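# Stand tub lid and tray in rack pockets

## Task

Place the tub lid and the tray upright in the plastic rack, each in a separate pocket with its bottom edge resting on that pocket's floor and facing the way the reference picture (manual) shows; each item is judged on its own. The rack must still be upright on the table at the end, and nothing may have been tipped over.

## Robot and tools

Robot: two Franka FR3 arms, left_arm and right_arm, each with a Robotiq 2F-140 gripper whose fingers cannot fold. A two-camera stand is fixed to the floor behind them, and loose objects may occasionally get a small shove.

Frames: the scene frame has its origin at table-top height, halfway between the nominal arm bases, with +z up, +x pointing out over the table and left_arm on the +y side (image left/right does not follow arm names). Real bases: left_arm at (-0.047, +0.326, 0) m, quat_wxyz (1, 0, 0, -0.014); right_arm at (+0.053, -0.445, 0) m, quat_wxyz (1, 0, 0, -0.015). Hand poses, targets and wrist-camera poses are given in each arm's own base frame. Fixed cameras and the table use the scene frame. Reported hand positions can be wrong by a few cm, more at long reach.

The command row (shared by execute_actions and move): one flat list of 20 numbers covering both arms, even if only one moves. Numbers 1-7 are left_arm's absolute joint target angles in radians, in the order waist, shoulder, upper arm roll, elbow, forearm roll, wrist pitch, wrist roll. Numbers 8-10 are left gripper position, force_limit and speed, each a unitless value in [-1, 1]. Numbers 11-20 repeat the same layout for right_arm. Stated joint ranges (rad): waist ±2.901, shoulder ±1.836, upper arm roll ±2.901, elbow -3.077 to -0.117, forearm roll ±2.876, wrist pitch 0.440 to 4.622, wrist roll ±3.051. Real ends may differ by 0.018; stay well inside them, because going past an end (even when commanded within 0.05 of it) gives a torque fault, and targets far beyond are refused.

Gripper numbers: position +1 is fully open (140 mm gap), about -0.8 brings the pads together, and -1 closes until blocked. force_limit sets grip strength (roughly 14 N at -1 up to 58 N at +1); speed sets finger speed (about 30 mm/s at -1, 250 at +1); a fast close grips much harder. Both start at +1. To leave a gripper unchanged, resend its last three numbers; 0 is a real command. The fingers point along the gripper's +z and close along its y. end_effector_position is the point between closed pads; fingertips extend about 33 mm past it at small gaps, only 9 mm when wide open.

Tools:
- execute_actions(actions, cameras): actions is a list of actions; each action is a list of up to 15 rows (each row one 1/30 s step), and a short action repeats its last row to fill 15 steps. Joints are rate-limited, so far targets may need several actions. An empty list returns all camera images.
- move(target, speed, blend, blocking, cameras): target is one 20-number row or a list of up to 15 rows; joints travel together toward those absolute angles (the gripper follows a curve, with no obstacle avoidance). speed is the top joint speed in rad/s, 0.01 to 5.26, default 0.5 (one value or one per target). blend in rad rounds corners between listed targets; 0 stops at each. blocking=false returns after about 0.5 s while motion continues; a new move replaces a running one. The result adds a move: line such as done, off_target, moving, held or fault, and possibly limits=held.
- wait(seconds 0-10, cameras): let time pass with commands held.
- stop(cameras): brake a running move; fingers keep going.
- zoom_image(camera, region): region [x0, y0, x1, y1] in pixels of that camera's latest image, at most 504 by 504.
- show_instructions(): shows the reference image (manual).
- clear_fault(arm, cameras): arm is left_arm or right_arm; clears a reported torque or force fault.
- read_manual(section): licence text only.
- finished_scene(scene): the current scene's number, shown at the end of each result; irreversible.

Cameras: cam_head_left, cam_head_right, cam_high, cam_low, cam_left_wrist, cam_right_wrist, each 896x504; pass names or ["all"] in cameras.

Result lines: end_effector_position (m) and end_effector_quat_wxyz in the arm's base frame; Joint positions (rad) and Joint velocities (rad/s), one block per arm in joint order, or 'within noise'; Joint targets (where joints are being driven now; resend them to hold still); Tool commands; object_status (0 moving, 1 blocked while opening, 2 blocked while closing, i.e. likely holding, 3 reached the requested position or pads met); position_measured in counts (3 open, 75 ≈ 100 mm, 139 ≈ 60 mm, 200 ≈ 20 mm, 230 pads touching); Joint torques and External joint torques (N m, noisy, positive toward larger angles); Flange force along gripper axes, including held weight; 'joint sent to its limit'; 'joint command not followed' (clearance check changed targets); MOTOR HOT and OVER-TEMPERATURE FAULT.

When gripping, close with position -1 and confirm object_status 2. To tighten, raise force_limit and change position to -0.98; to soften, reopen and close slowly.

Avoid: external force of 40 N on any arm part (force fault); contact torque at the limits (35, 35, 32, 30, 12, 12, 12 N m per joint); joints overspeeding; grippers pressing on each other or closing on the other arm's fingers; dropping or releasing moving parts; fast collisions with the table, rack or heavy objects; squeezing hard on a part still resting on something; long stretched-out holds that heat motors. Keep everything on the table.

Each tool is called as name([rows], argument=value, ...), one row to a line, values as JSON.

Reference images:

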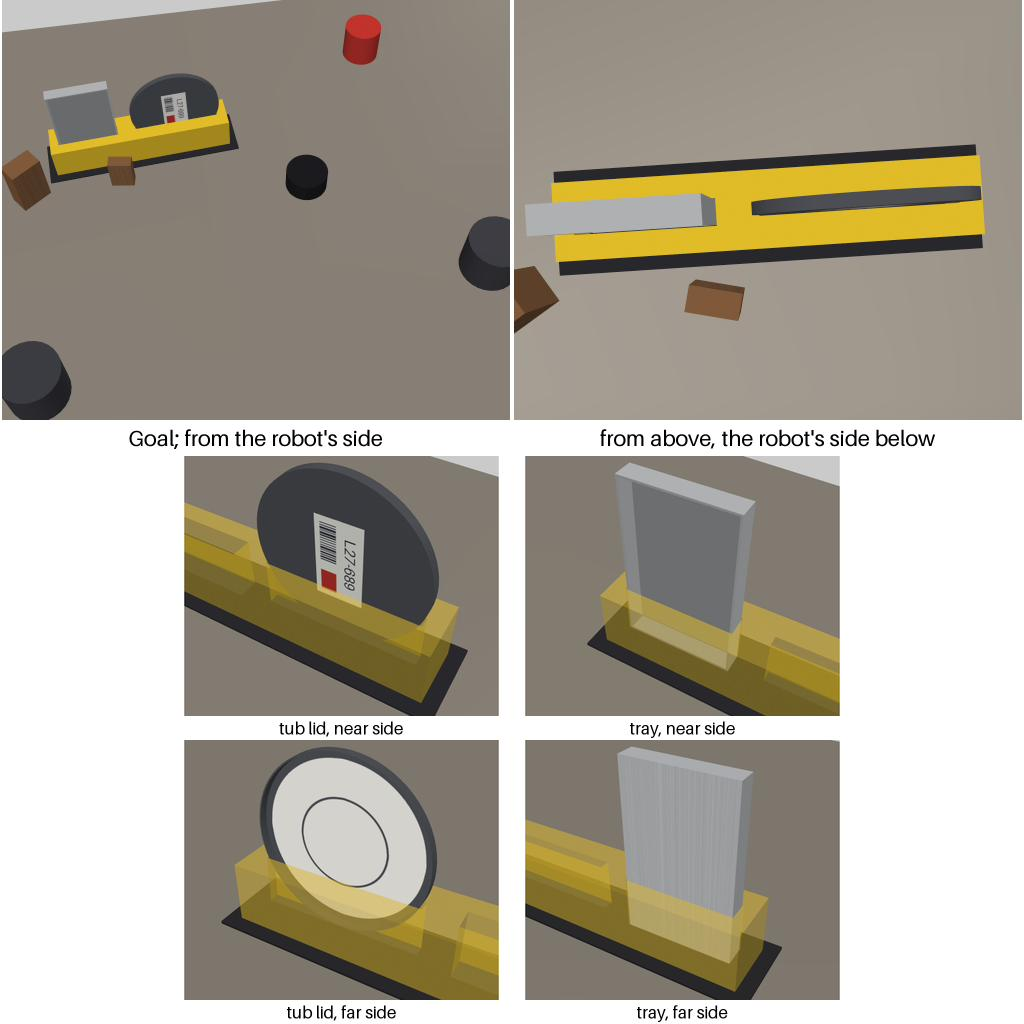

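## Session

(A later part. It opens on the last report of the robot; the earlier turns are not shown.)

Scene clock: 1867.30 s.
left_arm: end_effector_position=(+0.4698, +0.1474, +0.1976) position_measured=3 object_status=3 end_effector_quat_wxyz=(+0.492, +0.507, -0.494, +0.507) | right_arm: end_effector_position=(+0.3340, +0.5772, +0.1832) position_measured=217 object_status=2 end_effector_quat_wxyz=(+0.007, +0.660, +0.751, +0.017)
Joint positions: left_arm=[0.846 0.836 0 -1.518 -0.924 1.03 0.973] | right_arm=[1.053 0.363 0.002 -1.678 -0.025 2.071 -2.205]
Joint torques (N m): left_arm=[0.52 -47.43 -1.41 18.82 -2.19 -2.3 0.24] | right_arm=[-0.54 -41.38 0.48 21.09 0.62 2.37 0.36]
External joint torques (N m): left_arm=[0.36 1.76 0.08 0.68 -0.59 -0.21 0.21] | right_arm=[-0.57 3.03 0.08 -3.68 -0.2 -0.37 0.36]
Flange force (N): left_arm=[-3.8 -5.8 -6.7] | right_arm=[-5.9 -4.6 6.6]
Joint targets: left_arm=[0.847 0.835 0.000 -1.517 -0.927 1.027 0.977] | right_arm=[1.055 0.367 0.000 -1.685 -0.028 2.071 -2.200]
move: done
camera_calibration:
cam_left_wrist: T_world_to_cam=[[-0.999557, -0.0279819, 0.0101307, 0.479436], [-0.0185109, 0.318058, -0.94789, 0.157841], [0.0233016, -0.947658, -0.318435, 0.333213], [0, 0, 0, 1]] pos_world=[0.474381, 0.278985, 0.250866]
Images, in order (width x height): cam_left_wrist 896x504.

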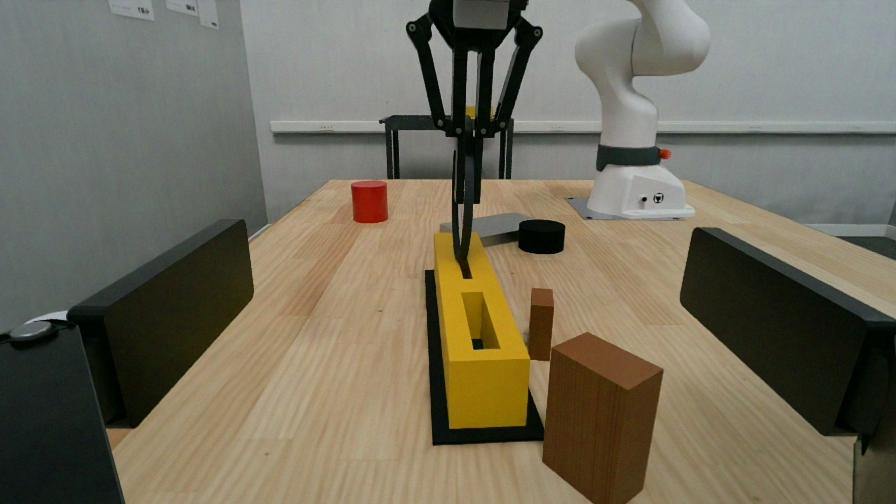

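move([
  [0.8465,0.835,0,-1.517,-0.927,1.027,0.977,1,1,1,1.0556,0.3616,0,-1.6691,-0.0280,2.0501,-2.2003,-1,-0.05,-1],
  [0.8465,0.835,0,-1.517,-0.927,1.027,0.977,1,1,1,1.0532,0.3650,0,-1.6635,-0.0280,2.0479,-2.2003,-1,-0.05,-1],
], speed=0.02, cameras=["cam_left_wrist"])

zoom_image(camera="cam_left_wrist", region=[450, 230, 480, 285])

move(target=[0.8465,0.835,0,-1.517,-0.927,1.027,0.977,1,1,1,1.0532,0.3710,0,-1.6732,-0.0280,2.0636,-2.2003,-1,-0.05,-1], speed=0.02, cameras=["cam_left_wrist"])

zoom_image(camera="cam_left_wrist", region=[450, 230, 480, 285])

Scene clock: 1967.50 s.
left_arm: end_effector_position=(+0.4698, +0.1474, +0.1976) position_measured=3 object_status=3 end_effector_quat_wxyz=(+0.492, +0.507, -0.494, +0.507) | right_arm: end_effector_position=(+0.3333, +0.5764, +0.1877) position_measured=217 object_status=2 end_effector_quat_wxyz=(+0.008, +0.660, +0.751, +0.014)
Joint positions: left_arm=[0.846 0.836 0 -1.518 -0.924 1.03 0.973] | right_arm=[1.054 0.363 0.002 -1.665 -0.025 2.051 -2.205]
Joint torques (N m): left_arm=[0.53 -47.43 -1.45 18.78 -2.19 -2.3 0.21] | right_arm=[-0.8 -44.18 0.58 24.45 0.67 2.29 0.23]
External joint torques (N m): left_arm=[0.48 1.83 0.13 0.57 -0.58 -0.22 0.18] | right_arm=[-0.94 0.21 0.08 -0.25 -0.15 -0.39 0.23]
Flange force (N): left_arm=[-3.8 -5.5 -6.7] | right_arm=[-0.3 0.5 -0.3]
Joint targets: left_arm=[0.847 0.835 0.000 -1.517 -0.927 1.027 0.977] | right_arm=[1.053 0.365 0.000 -1.664 -0.028 2.048 -2.200]
move: done
camera_calibration:
cam_left_wrist: T_world_to_cam=[[-0.999557, -0.0279819, 0.0101307, 0.479436], [-0.0185109, 0.318058, -0.94789, 0.157841], [0.0233016, -0.947658, -0.318435, 0.333213], [0, 0, 0, 1]] pos_world=[0.474381, 0.278985, 0.250866]
Images, in order (width x height): cam_left_wrist 896x504.

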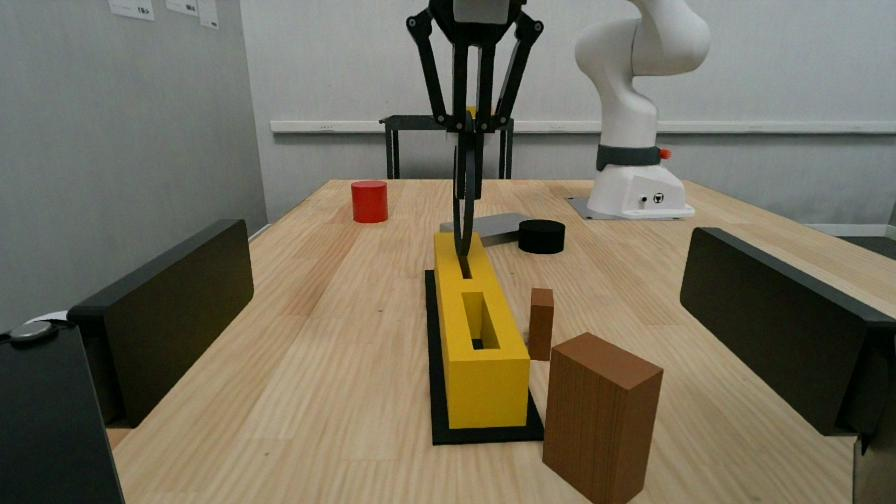

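Scaled by 9.164 from the camera's 896x504 image, which has a finer 1280x720 frame.

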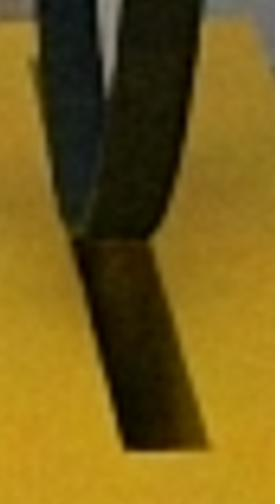

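Scene clock: 1968.53 s.
left_arm: end_effector_position=(+0.4698, +0.1474, +0.1976) position_measured=3 object_status=3 end_effector_quat_wxyz=(+0.492, +0.507, -0.494, +0.507) | right_arm: end_effector_position=(+0.3333, +0.5764, +0.1831) position_measured=217 object_status=2 end_effector_quat_wxyz=(+0.008, +0.660, +0.751, +0.014)
Joint positions: left_arm=[0.846 0.836 0 -1.518 -0.924 1.03 0.973] | right_arm=[1.054 0.367 0.002 -1.67 -0.025 2.06 -2.205]
Joint velocities: left_arm=[within noise] | right_arm=[0 0 -0.001 0 -0.001 0.004 0.002]
Joint torques (N m): left_arm=[0.53 -47.44 -1.42 18.86 -2.19 -2.31 0.2] | right_arm=[-0.79 -42.93 0.54 23.22 0.67 2.91 0.27]
External joint torques (N m): left_arm=[0.53 1.78 0.19 0.69 -0.58 -0.22 0.17] | right_arm=[-0.84 1.76 0.13 -1.58 -0.14 0.21 0.27]
Flange force (N): left_arm=[-3.8 -5.7 -7.1] | right_arm=[-2.1 -1.2 4.1]
Joint targets: left_arm=[0.847 0.835 0.000 -1.517 -0.927 1.027 0.977] | right_arm=[1.053 0.371 0.000 -1.673 -0.028 2.064 -2.200]
move: done
camera_calibration:
cam_left_wrist: T_world_to_cam=[[-0.999557, -0.0279819, 0.0101307, 0.479436], [-0.0185109, 0.318058, -0.94789, 0.157841], [0.0233016, -0.947658, -0.318435, 0.333213], [0, 0, 0, 1]] pos_world=[0.474381, 0.278985, 0.250866]
Images, in order (width x height): cam_left_wrist 896x504.

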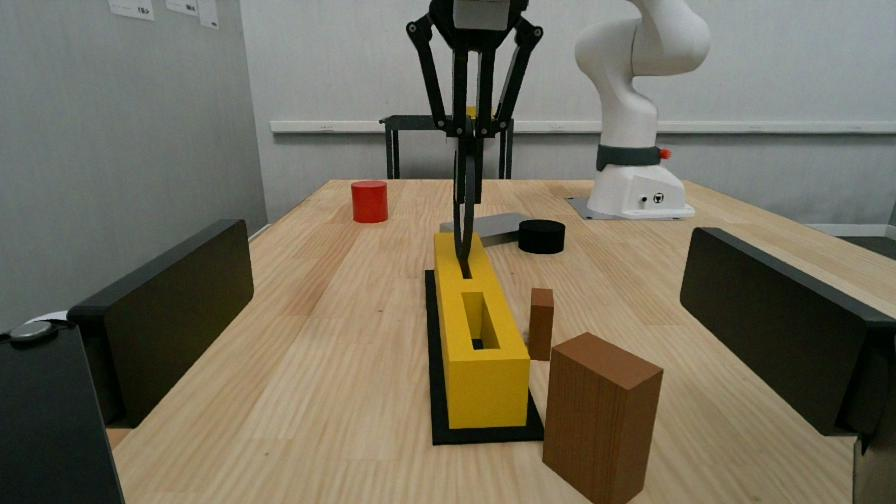

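Scaled by 9.164 from the camera's 896x504 image, which has a finer 1280x720 frame.

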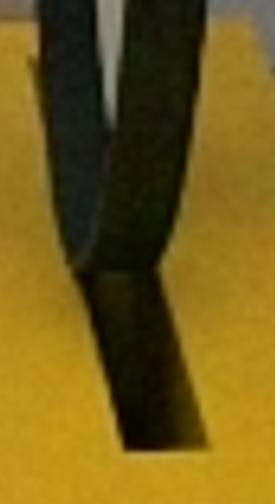

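move([
  [0.8465,0.835,0,-1.517,-0.927,1.027,0.977,1,1,1,1.05617,0.36075,0,-1.6705,-0.0280,2.05065,-2.2003,-1,-0.05,-1],
  [0.8465,0.835,0,-1.517,-0.927,1.027,0.977,1,1,1,1.05379,0.36415,0,-1.6649,-0.0280,2.04845,-2.2003,-1,-0.05,-1],
  [0.8465,0.835,0,-1.517,-0.927,1.027,0.977,1,1,1,1.05379,0.37015,0,-1.6746,-0.0280,2.0642,-2.2003,-1,-0.05,-1],
], speed=0.02)

move([
  [0.8465,0.835,0,-1.517,-0.927,1.027,0.977,1,1,1,1.05664,0.36007,0,-1.67162,-0.0280,2.0511,-2.2003,-1,-0.05,-1],
  [0.8465,0.835,0,-1.517,-0.927,1.027,0.977,1,1,1,1.05426,0.36347,0,-1.66602,-0.0280,2.04889,-2.2003,-1,-0.05,-1],
  [0.8465,0.835,0,-1.517,-0.927,1.027,0.977,1,1,1,1.05426,0.36947,0,-1.67572,-0.0280,2.06459,-2.2003,-1,-0.05,-1],
], speed=0.02, cameras=["cam_left_wrist"])

zoom_image(camera="cam_left_wrist", region=[450, 230, 480, 285])

Scene clock: 1992.17 s.
left_arm: end_effector_position=(+0.4698, +0.1474, +0.1976) position_measured=3 object_status=3 end_effector_quat_wxyz=(+0.492, +0.507, -0.494, +0.507) | right_arm: end_effector_position=(+0.3328, +0.5764, +0.1831) position_measured=217 object_status=2 end_effector_quat_wxyz=(+0.008, +0.660, +0.752, +0.014)
Joint positions: left_arm=[0.846 0.836 0 -1.518 -0.924 1.03 0.973] | right_arm=[1.055 0.366 0.002 -1.672 -0.025 2.061 -2.205]
Joint velocities: left_arm=[within noise] | right_arm=[0 -0.001 -0.001 0 -0.001 0.005 0]
Joint torques (N m): left_arm=[0.5 -47.46 -1.42 18.82 -2.18 -2.31 0.22] | right_arm=[-0.77 -42.94 0.61 22.99 0.65 2.94 0.3]
External joint torques (N m): left_arm=[0.44 1.78 0.13 0.65 -0.58 -0.23 0.19] | right_arm=[-0.89 1.53 0.13 -1.69 -0.17 0.25 0.3]
Flange force (N): left_arm=[-3.8 -5.6 -6.8] | right_arm=[-3.2 -2.0 4.1]
Joint targets: left_arm=[0.847 0.835 0.000 -1.517 -0.927 1.027 0.977] | right_arm=[1.054 0.370 0.000 -1.675 -0.028 2.064 -2.200]
move: done

Scene clock: 1994.63 s.
left_arm: end_effector_position=(+0.4698, +0.1474, +0.1976) position_measured=3 object_status=3 end_effector_quat_wxyz=(+0.492, +0.507, -0.494, +0.507) | right_arm: end_effector_position=(+0.3320, +0.5755, +0.1812) position_measured=217 object_status=2 end_effector_quat_wxyz=(+0.008, +0.659, +0.752, +0.012)
Joint positions: left_arm=[0.846 0.836 0 -1.518 -0.924 1.03 0.973] | right_arm=[1.055 0.367 0.002 -1.675 -0.025 2.061 -2.205]
Joint velocities: left_arm=[within noise] | right_arm=[0.001 -0.001 0.001 -0.001 0 0.003 -0.001]
Joint torques (N m): left_arm=[0.47 -47.44 -1.39 18.77 -2.17 -2.3 0.18] | right_arm=[-0.92 -43.92 0.54 24.03 0.67 2.94 0.29]
External joint torques (N m): left_arm=[0.45 1.88 0.2 0.55 -0.55 -0.21 0.15] | right_arm=[-1.21 0.49 -0.08 -0.61 -0.15 0.26 0.29]
Flange force (N): left_arm=[-3.9 -5.5 -6.7] | right_arm=[-2.0 -0.4 1.8]
Joint targets: left_arm=[0.847 0.835 0.000 -1.517 -0.927 1.027 0.977] | right_arm=[1.054 0.369 0.000 -1.676 -0.028 2.065 -2.200]
move: done
camera_calibration:
cam_left_wrist: T_world_to_cam=[[-0.999557, -0.0279819, 0.0101307, 0.479436], [-0.0185109, 0.318058, -0.94789, 0.157841], [0.0233016, -0.947658, -0.318435, 0.333213], [0, 0, 0, 1]] pos_world=[0.474381, 0.278985, 0.250866]
Images, in order (width x height): cam_left_wrist 896x504.

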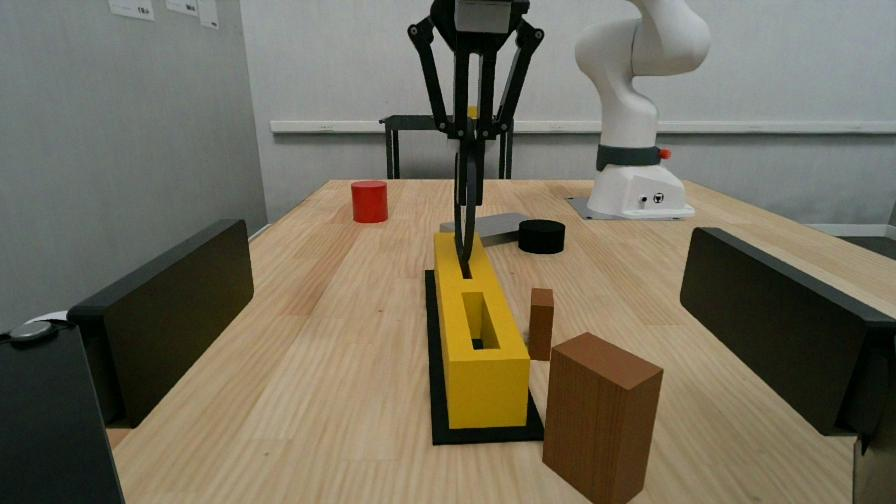

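Scaled by 9.164 from the camera's 896x504 image, which has a finer 1280x720 frame.

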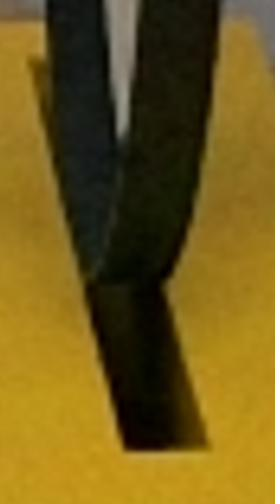

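move(target=[0.8465,0.835,0,-1.517,-0.927,1.027,0.977,1,1,1,1.05426,0.3760,0,-1.6866,-0.0280,2.0820,-2.2003,-1,-0.05,-1], speed=0.02, cameras=["cam_left_wrist","cam_right_wrist"])

zoom_image(camera="cam_left_wrist", region=[450, 230, 480, 285])

zoom_image(camera="cam_right_wrist", region=[420, 140, 500, 240])

Scene clock: 2005.90 s.
left_arm: end_effector_position=(+0.4698, +0.1474, +0.1976) position_measured=3 object_status=3 end_effector_quat_wxyz=(+0.492, +0.507, -0.494, +0.507) | right_arm: end_effector_position=(+0.3318, +0.5755, +0.1733) position_measured=217 object_status=2 end_effector_quat_wxyz=(+0.008, +0.659, +0.752, +0.012)
Joint positions: left_arm=[0.846 0.836 0 -1.518 -0.924 1.03 0.973] | right_arm=[1.055 0.373 0.002 -1.685 -0.025 2.079 -2.205]
Joint velocities: left_arm=[within noise] | right_arm=[0.001 0.001 0.001 -0.001 0 0.003 -0.001]
Joint torques (N m): left_arm=[0.5 -47.41 -1.43 18.89 -2.17 -2.31 0.2] | right_arm=[-0.85 -44.03 0.47 23.97 0.64 2.77 0.25]
External joint torques (N m): left_arm=[0.47 1.87 0.16 0.7 -0.56 -0.21 0.17] | right_arm=[-0.84 0.64 0.09 -0.64 -0.17 0.09 0.25]
Flange force (N): left_arm=[-4.0 -6.0 -7.2] | right_arm=[-1.2 -0.4 1.6]
Joint targets: left_arm=[0.847 0.835 0.000 -1.517 -0.927 1.027 0.977] | right_arm=[1.054 0.376 0.000 -1.687 -0.028 2.082 -2.200]
move: done
camera_calibration:
cam_left_wrist: T_world_to_cam=[[-0.999557, -0.0279819, 0.0101307, 0.479436], [-0.0185109, 0.318058, -0.94789, 0.157841], [0.0233016, -0.947658, -0.318435, 0.333213], [0, 0, 0, 1]] pos_world=[0.474381, 0.278985, 0.250866]
cam_right_wrist: T_world_to_cam=[[0.990896, 0.129482, 0.0368826, -0.403632], [0.110086, -0.936942, 0.331693, 0.450218], [0.0775052, -0.324613, -0.942666, 0.466184], [0, 0, 0, 1]] pos_world=[0.314263, 0.62542, 0.305008]
Images, in order (width x height): cam_left_wrist 896x504, cam_right_wrist 896x504.

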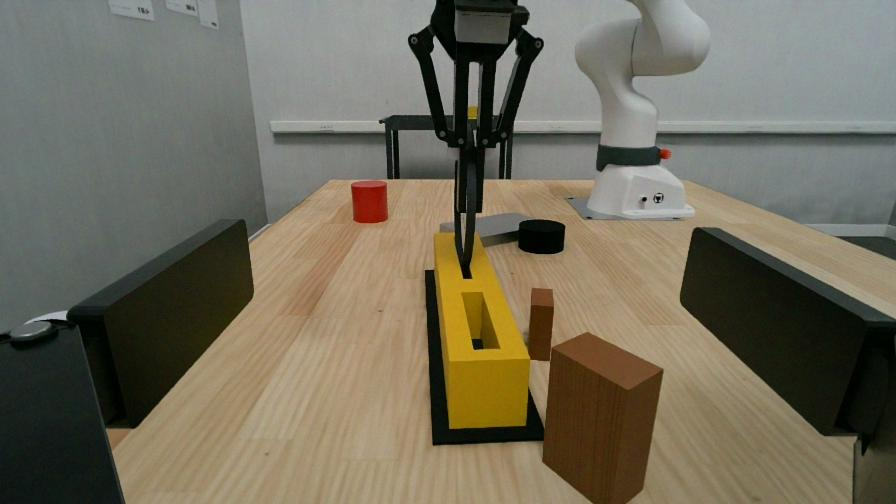

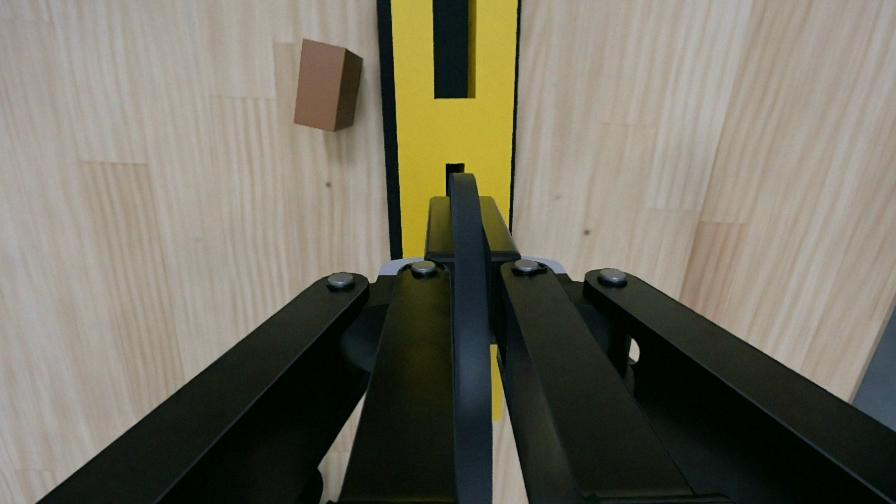

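Scaled by 9.164 from the camera's 896x504 image, which has a finer 1280x720 frame.

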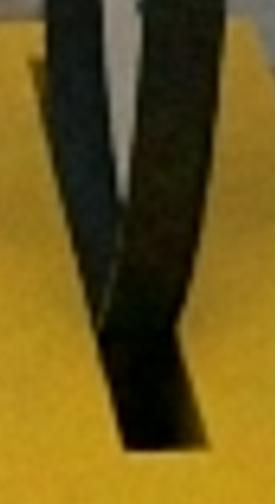

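Scaled by 5.040 from the camera's 896x504 image, which has a finer 1280x720 frame.

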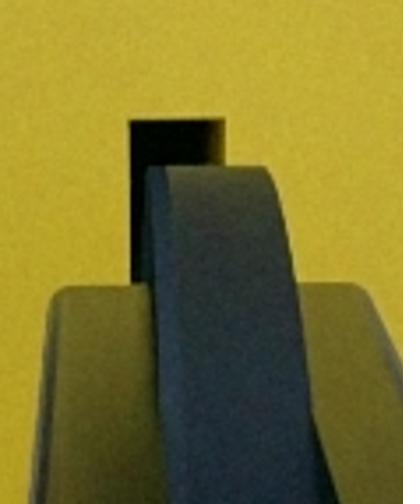

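move(target=[0.8465,0.835,0,-1.517,-0.927,1.027,0.977,1,1,1,1.05426,0.3872,0,-1.7015,-0.0280,2.1081,-2.2003,-1,-0.05,-1], speed=0.02, cameras=["cam_left_wrist","cam_right_wrist"])

zoom_image(camera="cam_left_wrist", region=[450, 230, 480, 285])

zoom_image(camera="cam_right_wrist", region=[420, 140, 500, 240])

Scene clock: 2018.37 s.
left_arm: end_effector_position=(+0.4698, +0.1474, +0.1976) position_measured=3 object_status=3 end_effector_quat_wxyz=(+0.492, +0.507, -0.494, +0.507) | right_arm: end_effector_position=(+0.3317, +0.5756, +0.1613) position_measured=217 object_status=2 end_effector_quat_wxyz=(+0.008, +0.659, +0.752, +0.012)
Joint positions: left_arm=[0.846 0.836 0 -1.518 -0.924 1.03 0.973] | right_arm=[1.055 0.385 0.002 -1.7 -0.025 2.105 -2.205]
Joint velocities: left_arm=[within noise] | right_arm=[0.002 0 0.001 -0.001 0 0.005 0.001]
Joint torques (N m): left_arm=[0.52 -47.46 -1.41 18.83 -2.18 -2.3 0.24] | right_arm=[-0.78 -44.2 0.52 23.8 0.64 2.8 0.28]
External joint torques (N m): left_arm=[0.48 1.76 0.16 0.66 -0.57 -0.22 0.21] | right_arm=[-0.91 0.64 0.01 -0.69 -0.17 0.11 0.27]
Flange force (N): left_arm=[-3.8 -5.5 -6.8] | right_arm=[-1.5 -0.5 1.7]
Joint targets: left_arm=[0.847 0.835 0.000 -1.517 -0.927 1.027 0.977] | right_arm=[1.054 0.387 0.000 -1.702 -0.028 2.108 -2.200]
move: done
camera_calibration:
cam_left_wrist: T_world_to_cam=[[-0.999557, -0.0279819, 0.0101307, 0.479436], [-0.0185109, 0.318058, -0.94789, 0.157841], [0.0233016, -0.947658, -0.318435, 0.333213], [0, 0, 0, 1]] pos_world=[0.474381, 0.278985, 0.250866]
cam_right_wrist: T_world_to_cam=[[0.99083, 0.130037, 0.0367011, -0.403379], [0.110685, -0.936936, 0.33151, 0.454132], [0.0774952, -0.324408, -0.942738, 0.454902], [0, 0, 0, 1]] pos_world=[0.314162, 0.625521, 0.293108]
Images, in order (width x height): cam_left_wrist 896x504, cam_right_wrist 896x504.

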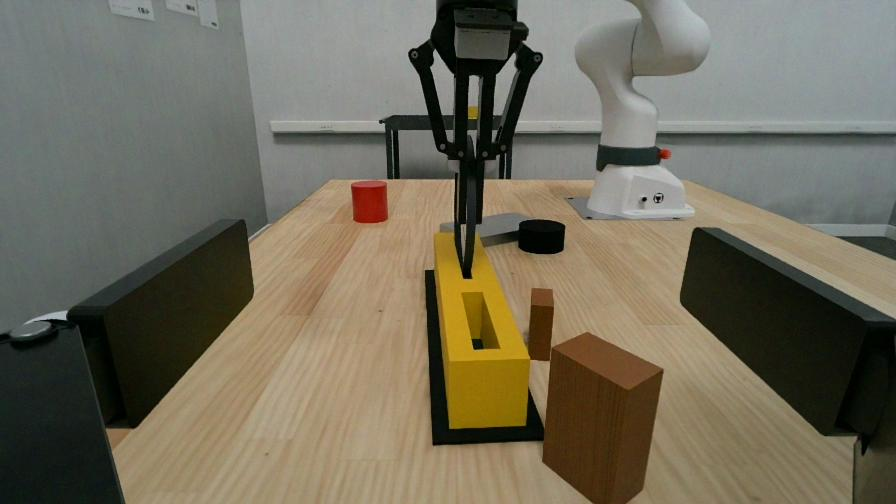

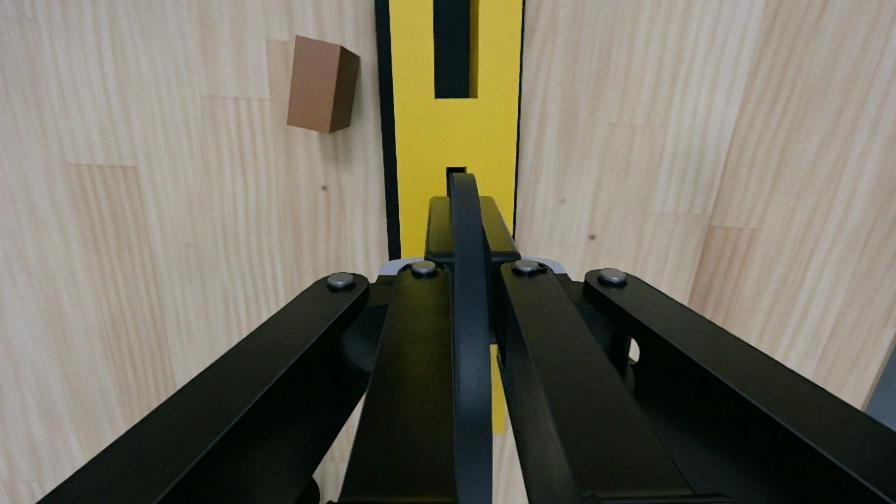

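Scaled by 9.164 from the camera's 896x504 image, which has a finer 1280x720 frame.

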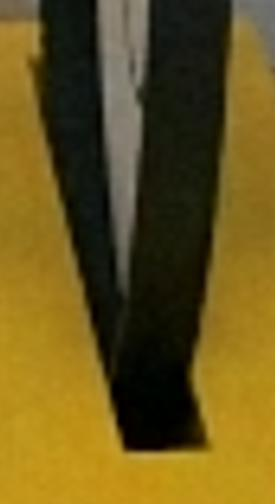

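Scaled by 5.040 from the camera's 896x504 image, which has a finer 1280x720 frame.

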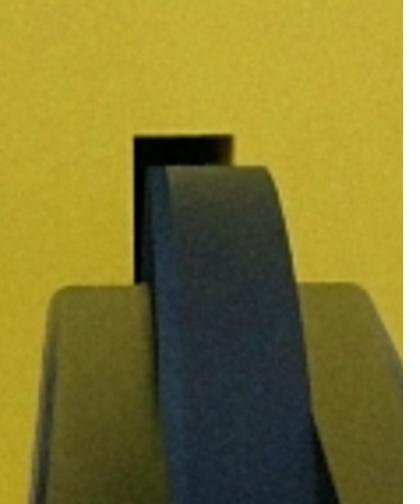

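move(target=[0.8465,0.835,0,-1.517,-0.927,1.027,0.977,1,1,1,1.05426,0.3994,0,-1.7150,-0.0280,2.1338,-2.2003,-1,-0.05,-1], speed=0.02, cameras=["cam_left_wrist","cam_low"])

zoom_image(camera="cam_low", region=[245, 150, 365, 260])

zoom_image(camera="cam_left_wrist", region=[450, 230, 480, 285])

Scene clock: 2032.03 s.
left_arm: end_effector_position=(+0.4698, +0.1474, +0.1976) position_measured=3 object_status=3 end_effector_quat_wxyz=(+0.492, +0.507, -0.494, +0.507) | right_arm: end_effector_position=(+0.3316, +0.5758, +0.1493) position_measured=217 object_status=2 end_effector_quat_wxyz=(+0.008, +0.659, +0.752, +0.012)
Joint positions: left_arm=[0.846 0.836 0 -1.518 -0.924 1.03 0.973] | right_arm=[1.055 0.397 0.002 -1.714 -0.025 2.131 -2.205]
Joint velocities: left_arm=[within noise] | right_arm=[0.001 0.001 0.002 -0.001 0 0.005 0]
Joint torques (N m): left_arm=[0.55 -47.47 -1.37 18.77 -2.19 -2.3 0.23] | right_arm=[-0.8 -44.46 0.57 23.62 0.62 2.86 0.29]
External joint torques (N m): left_arm=[0.43 1.83 0.15 0.57 -0.58 -0.21 0.2] | right_arm=[-0.74 0.57 0.2 -0.72 -0.17 0.17 0.28]
Flange force (N): left_arm=[-3.8 -5.5 -6.6] | right_arm=[-1.7 -1.0 1.7]
Joint targets: left_arm=[0.847 0.835 0.000 -1.517 -0.927 1.027 0.977] | right_arm=[1.054 0.399 0.000 -1.715 -0.028 2.134 -2.200]
move: done
camera_calibration:
cam_left_wrist: T_world_to_cam=[[-0.999557, -0.0279819, 0.0101307, 0.479436], [-0.0185109, 0.318058, -0.94789, 0.157841], [0.0233016, -0.947658, -0.318435, 0.333213], [0, 0, 0, 1]] pos_world=[0.474381, 0.278985, 0.250866]
Images, in order (width x height): cam_low 896x504, cam_left_wrist 896x504.

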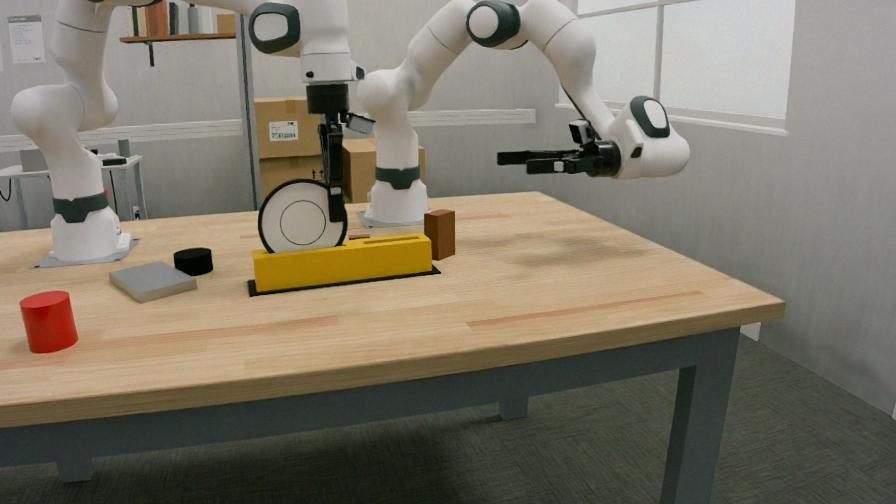

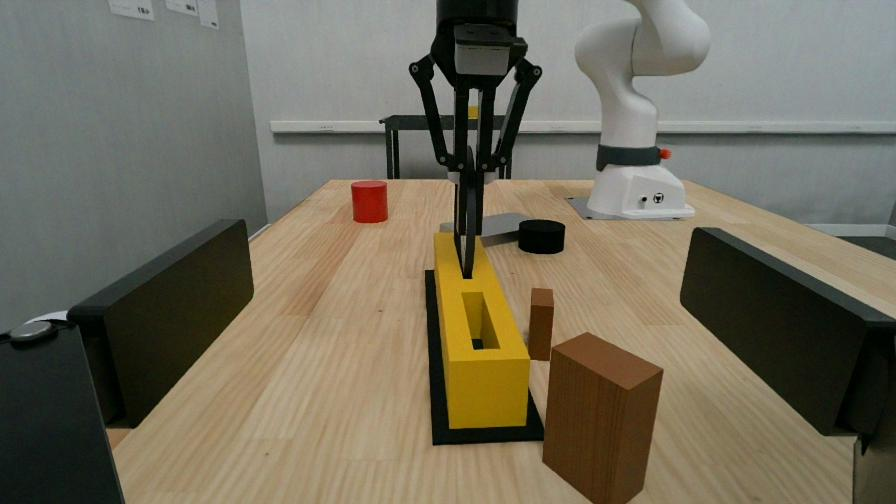

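Scaled by 4.200 from the camera's 896x504 image, which has a finer 1280x720 frame.

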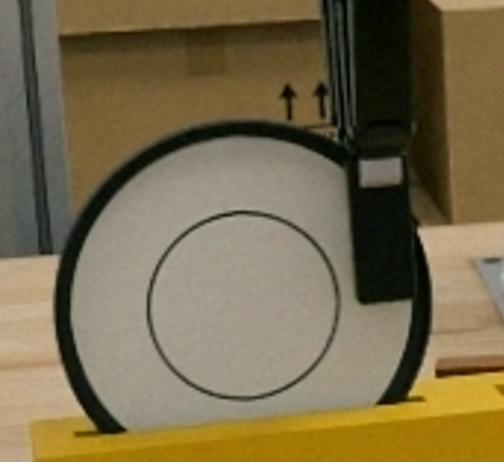

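Scaled by 9.164 from the camera's 896x504 image, which has a finer 1280x720 frame.

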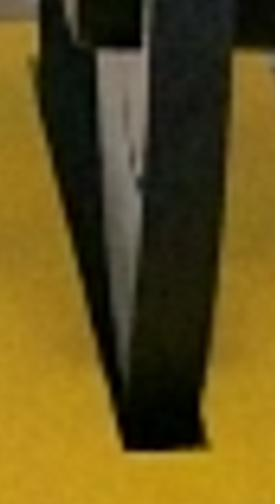

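move(target=[0.8465,0.835,0,-1.517,-0.927,1.027,0.977,1,1,1,1.0565,0.4106,0,-1.7138,-0.0280,2.1438,-2.2003,-1,-0.05,-1], speed=0.02, cameras=["cam_left_wrist","cam_low"])

zoom_image(camera="cam_low", region=[245, 150, 365, 260])

Scene clock: 2051.87 s.
left_arm: end_effector_position=(+0.4698, +0.1474, +0.1976) position_measured=3 object_status=3 end_effector_quat_wxyz=(+0.492, +0.507, -0.494, +0.507) | right_arm: end_effector_position=(+0.3320, +0.5766, +0.1428) position_measured=217 object_status=2 end_effector_quat_wxyz=(+0.008, +0.659, +0.752, +0.011)
Joint positions: left_arm=[0.846 0.836 0 -1.518 -0.924 1.03 0.973] | right_arm=[1.055 0.408 0.002 -1.714 -0.025 2.14 -2.205]
Joint velocities: left_arm=[within noise] | right_arm=[0 0 0 0 -0.001 0.003 0.001]
Joint torques (N m): left_arm=[0.54 -47.46 -1.36 18.81 -2.19 -2.3 0.18] | right_arm=[-0.38 -44.73 0.56 24.07 0.63 3.01 0.31]
External joint torques (N m): left_arm=[0.37 1.65 0.12 0.69 -0.58 -0.22 0.15] | right_arm=[-0.63 0.74 -0.07 -0.3 -0.16 0.31 0.31]
Flange force (N): left_arm=[-3.5 -5.7 -6.6] | right_arm=[0.1 0.3 1.8]
Joint targets: left_arm=[0.847 0.835 0.000 -1.517 -0.927 1.027 0.977] | right_arm=[1.056 0.411 0.000 -1.714 -0.028 2.144 -2.200]
move: done
camera_calibration:
cam_left_wrist: T_world_to_cam=[[-0.999557, -0.0279819, 0.0101307, 0.479436], [-0.0185109, 0.318058, -0.94789, 0.157841], [0.0233016, -0.947658, -0.318435, 0.333213], [0, 0, 0, 1]] pos_world=[0.474381, 0.278985, 0.250866]
Images, in order (width x height): cam_low 896x504, cam_left_wrist 896x504.

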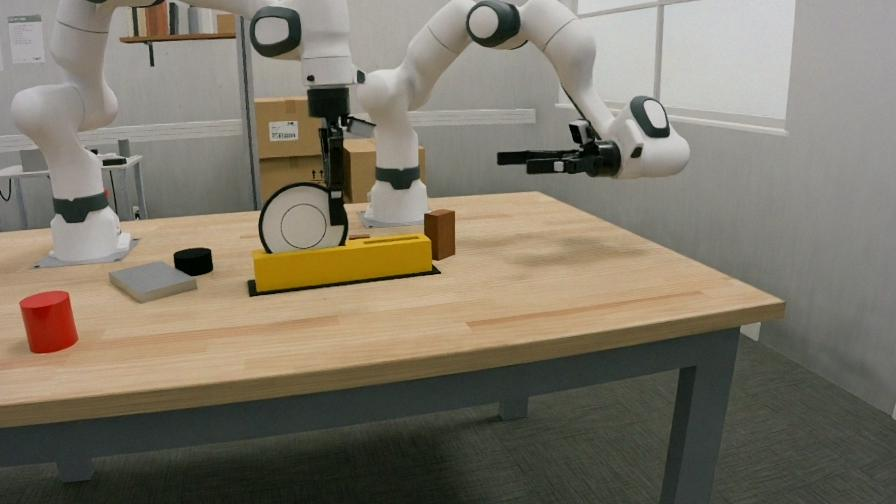

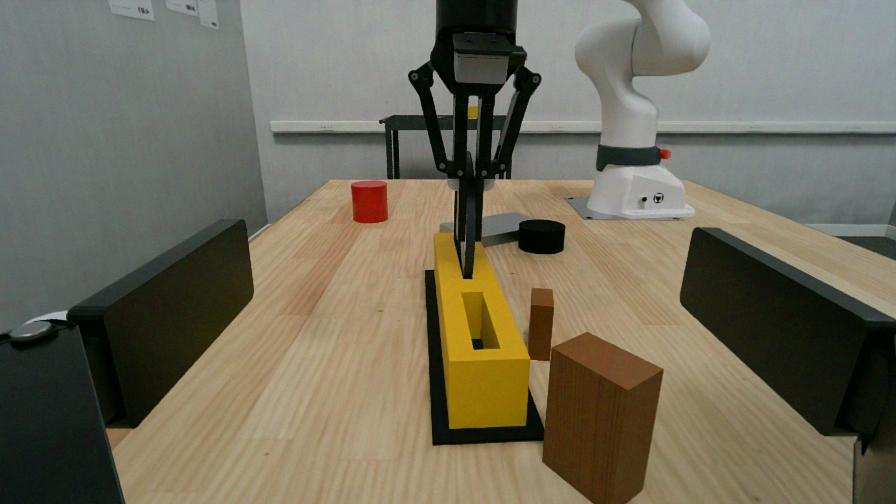

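Scaled by 4.200 from the camera's 896x504 image, which has a finer 1280x720 frame.

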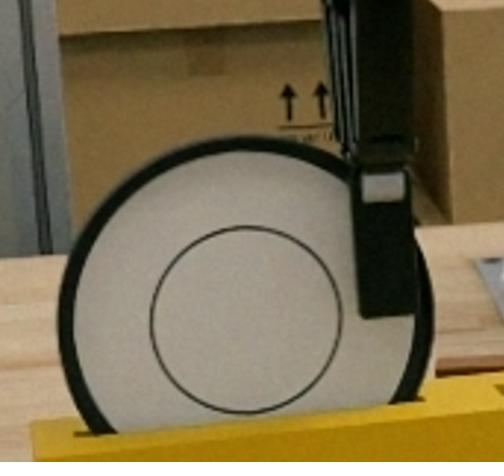

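move(target=[0.8465,0.835,0,-1.517,-0.927,1.027,0.977,1,1,1,1.0565,0.4171,0,-1.7198,-0.0280,2.1563,-2.2003,-1,-0.05,-1], speed=0.02, cameras=["cam_low"])

zoom_image(camera="cam_low", region=[245, 150, 365, 260])

Scene clock: 2058.57 s.
left_arm: end_effector_position=(+0.4698, +0.1474, +0.1976) position_measured=3 object_status=3 end_effector_quat_wxyz=(+0.492, +0.507, -0.494, +0.507) | right_arm: end_effector_position=(+0.3319, +0.5770, +0.1373) position_measured=217 object_status=2 end_effector_quat_wxyz=(+0.008, +0.658, +0.752, +0.011)
Joint positions: left_arm=[0.846 0.836 0 -1.518 -0.924 1.03 0.973] | right_arm=[1.055 0.414 0.002 -1.719 -0.025 2.152 -2.205]
Joint torques (N m): left_arm=[0.56 -47.38 -1.36 18.81 -2.18 -2.3 0.2] | right_arm=[-0.68 -44.69 0.42 24.19 0.64 3.07 0.28]
External joint torques (N m): left_arm=[0.21 1.7 -0.01 0.7 -0.59 -0.23 0.17] | right_arm=[-0.85 0.69 -0.14 -0.01 -0.14 0.38 0.28]
Flange force (N): left_arm=[-3.7 -5.9 -6.6] | right_arm=[0.7 1.2 1.6]
Joint targets: left_arm=[0.847 0.835 0.000 -1.517 -0.927 1.027 0.977] | right_arm=[1.056 0.417 0.000 -1.720 -0.028 2.156 -2.200]
move: done
Images, in order (width x height): cam_low 896x504.

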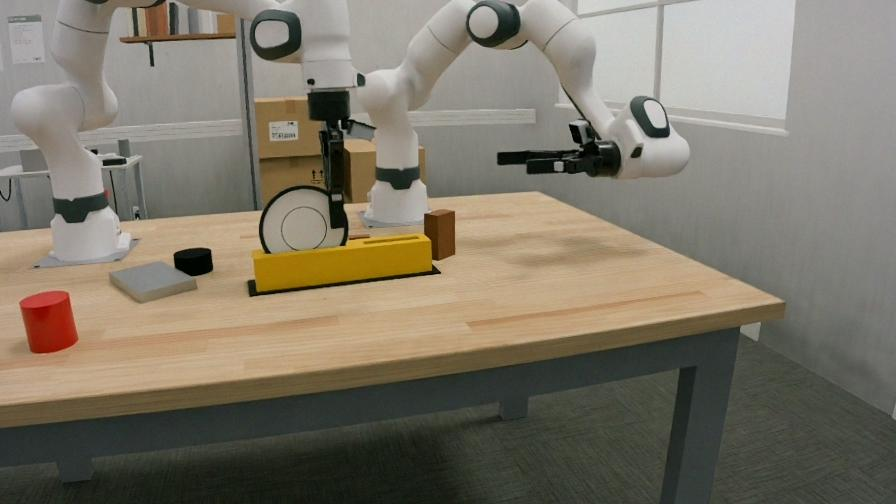

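Scaled by 4.200 from the camera's 896x504 image, which has a finer 1280x720 frame.

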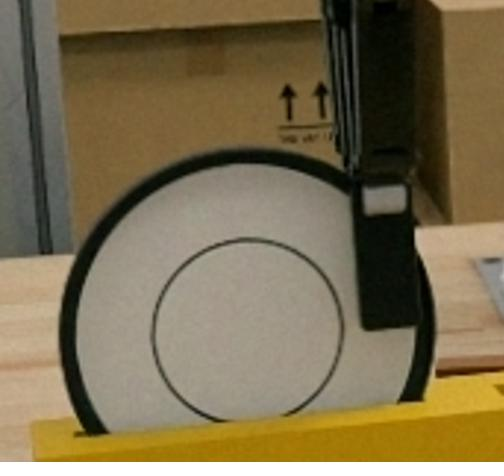

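move(target=[0.8465,0.835,0,-1.517,-0.927,1.027,0.977,1,1,1,1.0565,0.4206,0,-1.7227,-0.0280,2.1627,-2.2003,-1,-0.05,-1], speed=0.02)

move(target=[0.8465,0.835,0,-1.517,-0.927,1.027,0.977,1,1,1,1.0565,0.4241,0,-1.7256,-0.0280,2.1691,-2.2003,-1,-0.05,-1], speed=0.02, cameras=["cam_low","cam_head_right","cam_left_wrist"])

zoom_image(camera="cam_low", region=[245, 150, 365, 260])

Scene clock: 2070.17 s.
left_arm: end_effector_position=(+0.4698, +0.1474, +0.1976) position_measured=3 object_status=3 end_effector_quat_wxyz=(+0.492, +0.507, -0.494, +0.507) | right_arm: end_effector_position=(+0.3318, +0.5771, +0.1346) position_measured=217 object_status=2 end_effector_quat_wxyz=(+0.008, +0.658, +0.753, +0.011)
Joint positions: left_arm=[0.846 0.836 0 -1.518 -0.924 1.03 0.973] | right_arm=[1.055 0.417 0.002 -1.722 -0.025 2.158 -2.205]
Joint torques (N m): left_arm=[0.52 -47.48 -1.4 18.8 -2.17 -2.29 0.23] | right_arm=[-0.65 -44.58 0.57 23.54 0.62 3.15 0.32]
External joint torques (N m): left_arm=[0.44 1.84 0.15 0.55 -0.55 -0.21 0.2] | right_arm=[-0.67 0.71 0.13 -0.53 -0.16 0.47 0.31]
Flange force (N): left_arm=[-3.8 -5.4 -6.5] | right_arm=[-1.1 -0.6 2.3]
Joint targets: left_arm=[0.847 0.835 0.000 -1.517 -0.927 1.027 0.977] | right_arm=[1.056 0.421 0.000 -1.723 -0.028 2.163 -2.200]
move: done

Scene clock: 2070.87 s.
left_arm: end_effector_position=(+0.4698, +0.1474, +0.1976) position_measured=3 object_status=3 end_effector_quat_wxyz=(+0.492, +0.507, -0.494, +0.507) | right_arm: end_effector_position=(+0.3321, +0.5775, +0.1336) position_measured=217 object_status=2 end_effector_quat_wxyz=(+0.008, +0.658, +0.753, +0.012)
Joint positions: left_arm=[0.846 0.836 0 -1.518 -0.924 1.03 0.973] | right_arm=[1.055 0.418 0.001 -1.723 -0.025 2.163 -2.205]
Joint torques (N m): left_arm=[0.57 -47.38 -1.44 18.78 -2.19 -2.3 0.28] | right_arm=[-0.71 -43.04 0.62 22.86 0.65 3.28 0.25]
External joint torques (N m): left_arm=[0.31 1.86 -0.02 0.59 -0.58 -0.22 0.25] | right_arm=[-0.99 2.5 -0.04 -1.32 -0.13 0.58 0.25]
Flange force (N): left_arm=[-4.0 -5.7 -6.5] | right_arm=[-0.2 0.7 5.4]
Joint targets: left_arm=[0.847 0.835 0.000 -1.517 -0.927 1.027 0.977] | right_arm=[1.056 0.424 0.000 -1.726 -0.028 2.169 -2.200]
move: done
camera_calibration:
cam_left_wrist: T_world_to_cam=[[-0.999557, -0.0279819, 0.0101307, 0.479436], [-0.0185109, 0.318058, -0.94789, 0.157841], [0.0233016, -0.947658, -0.318435, 0.333213], [0, 0, 0, 1]] pos_world=[0.474381, 0.278985, 0.250866]
Images, in order (width x height): cam_head_right 896x504, cam_low 896x504, cam_left_wrist 896x504.

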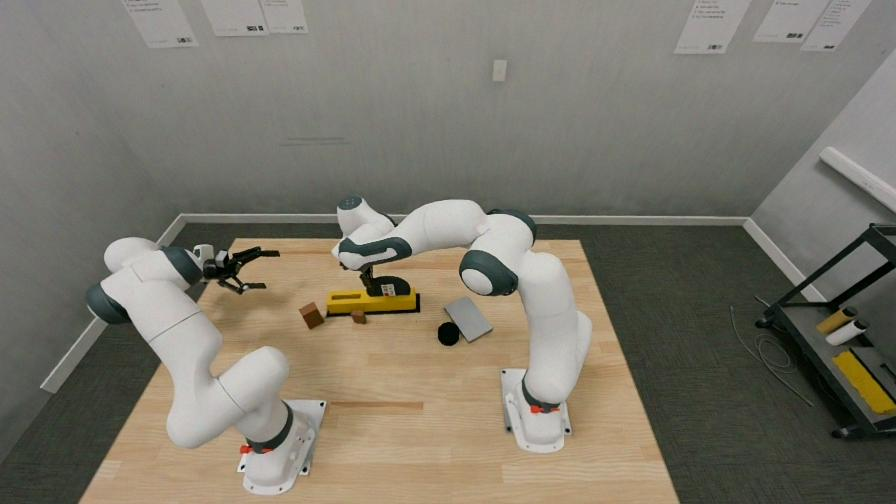

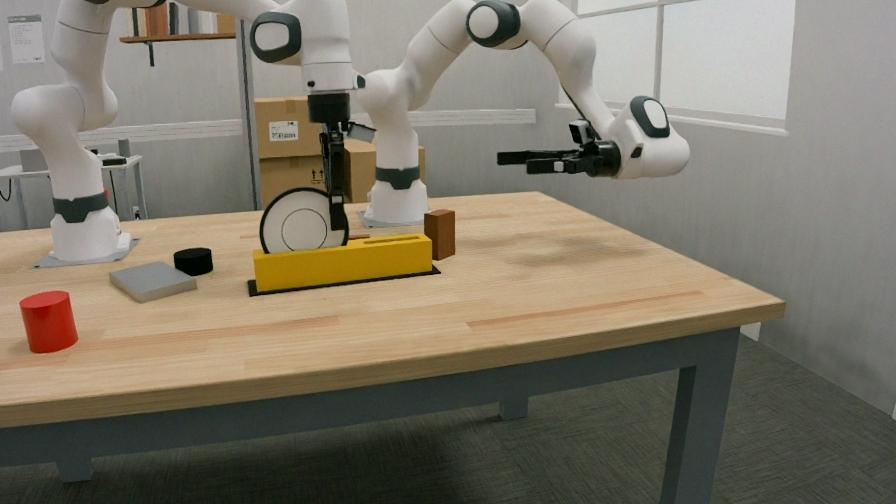

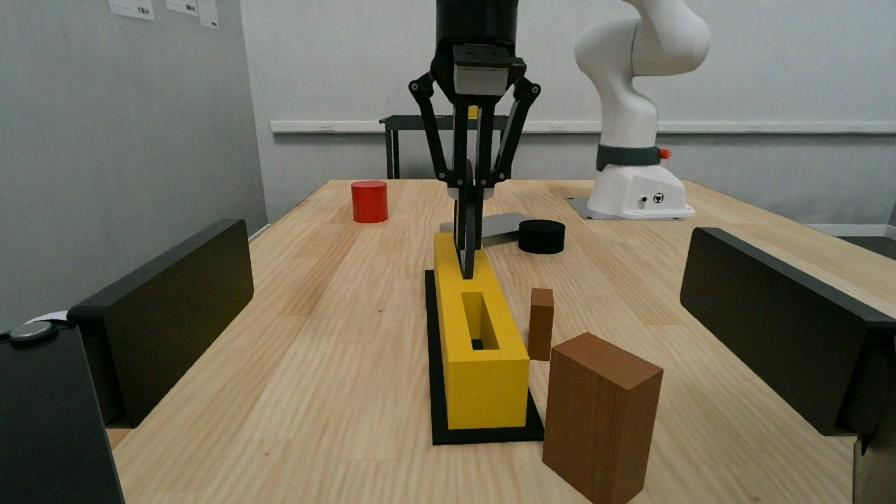

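Scaled by 4.200 from the camera's 896x504 image, which has a finer 1280x720 frame.

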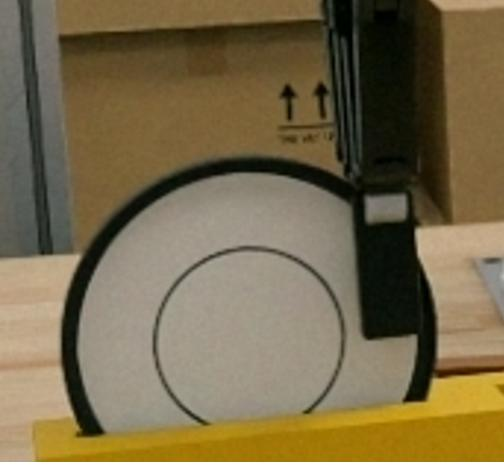

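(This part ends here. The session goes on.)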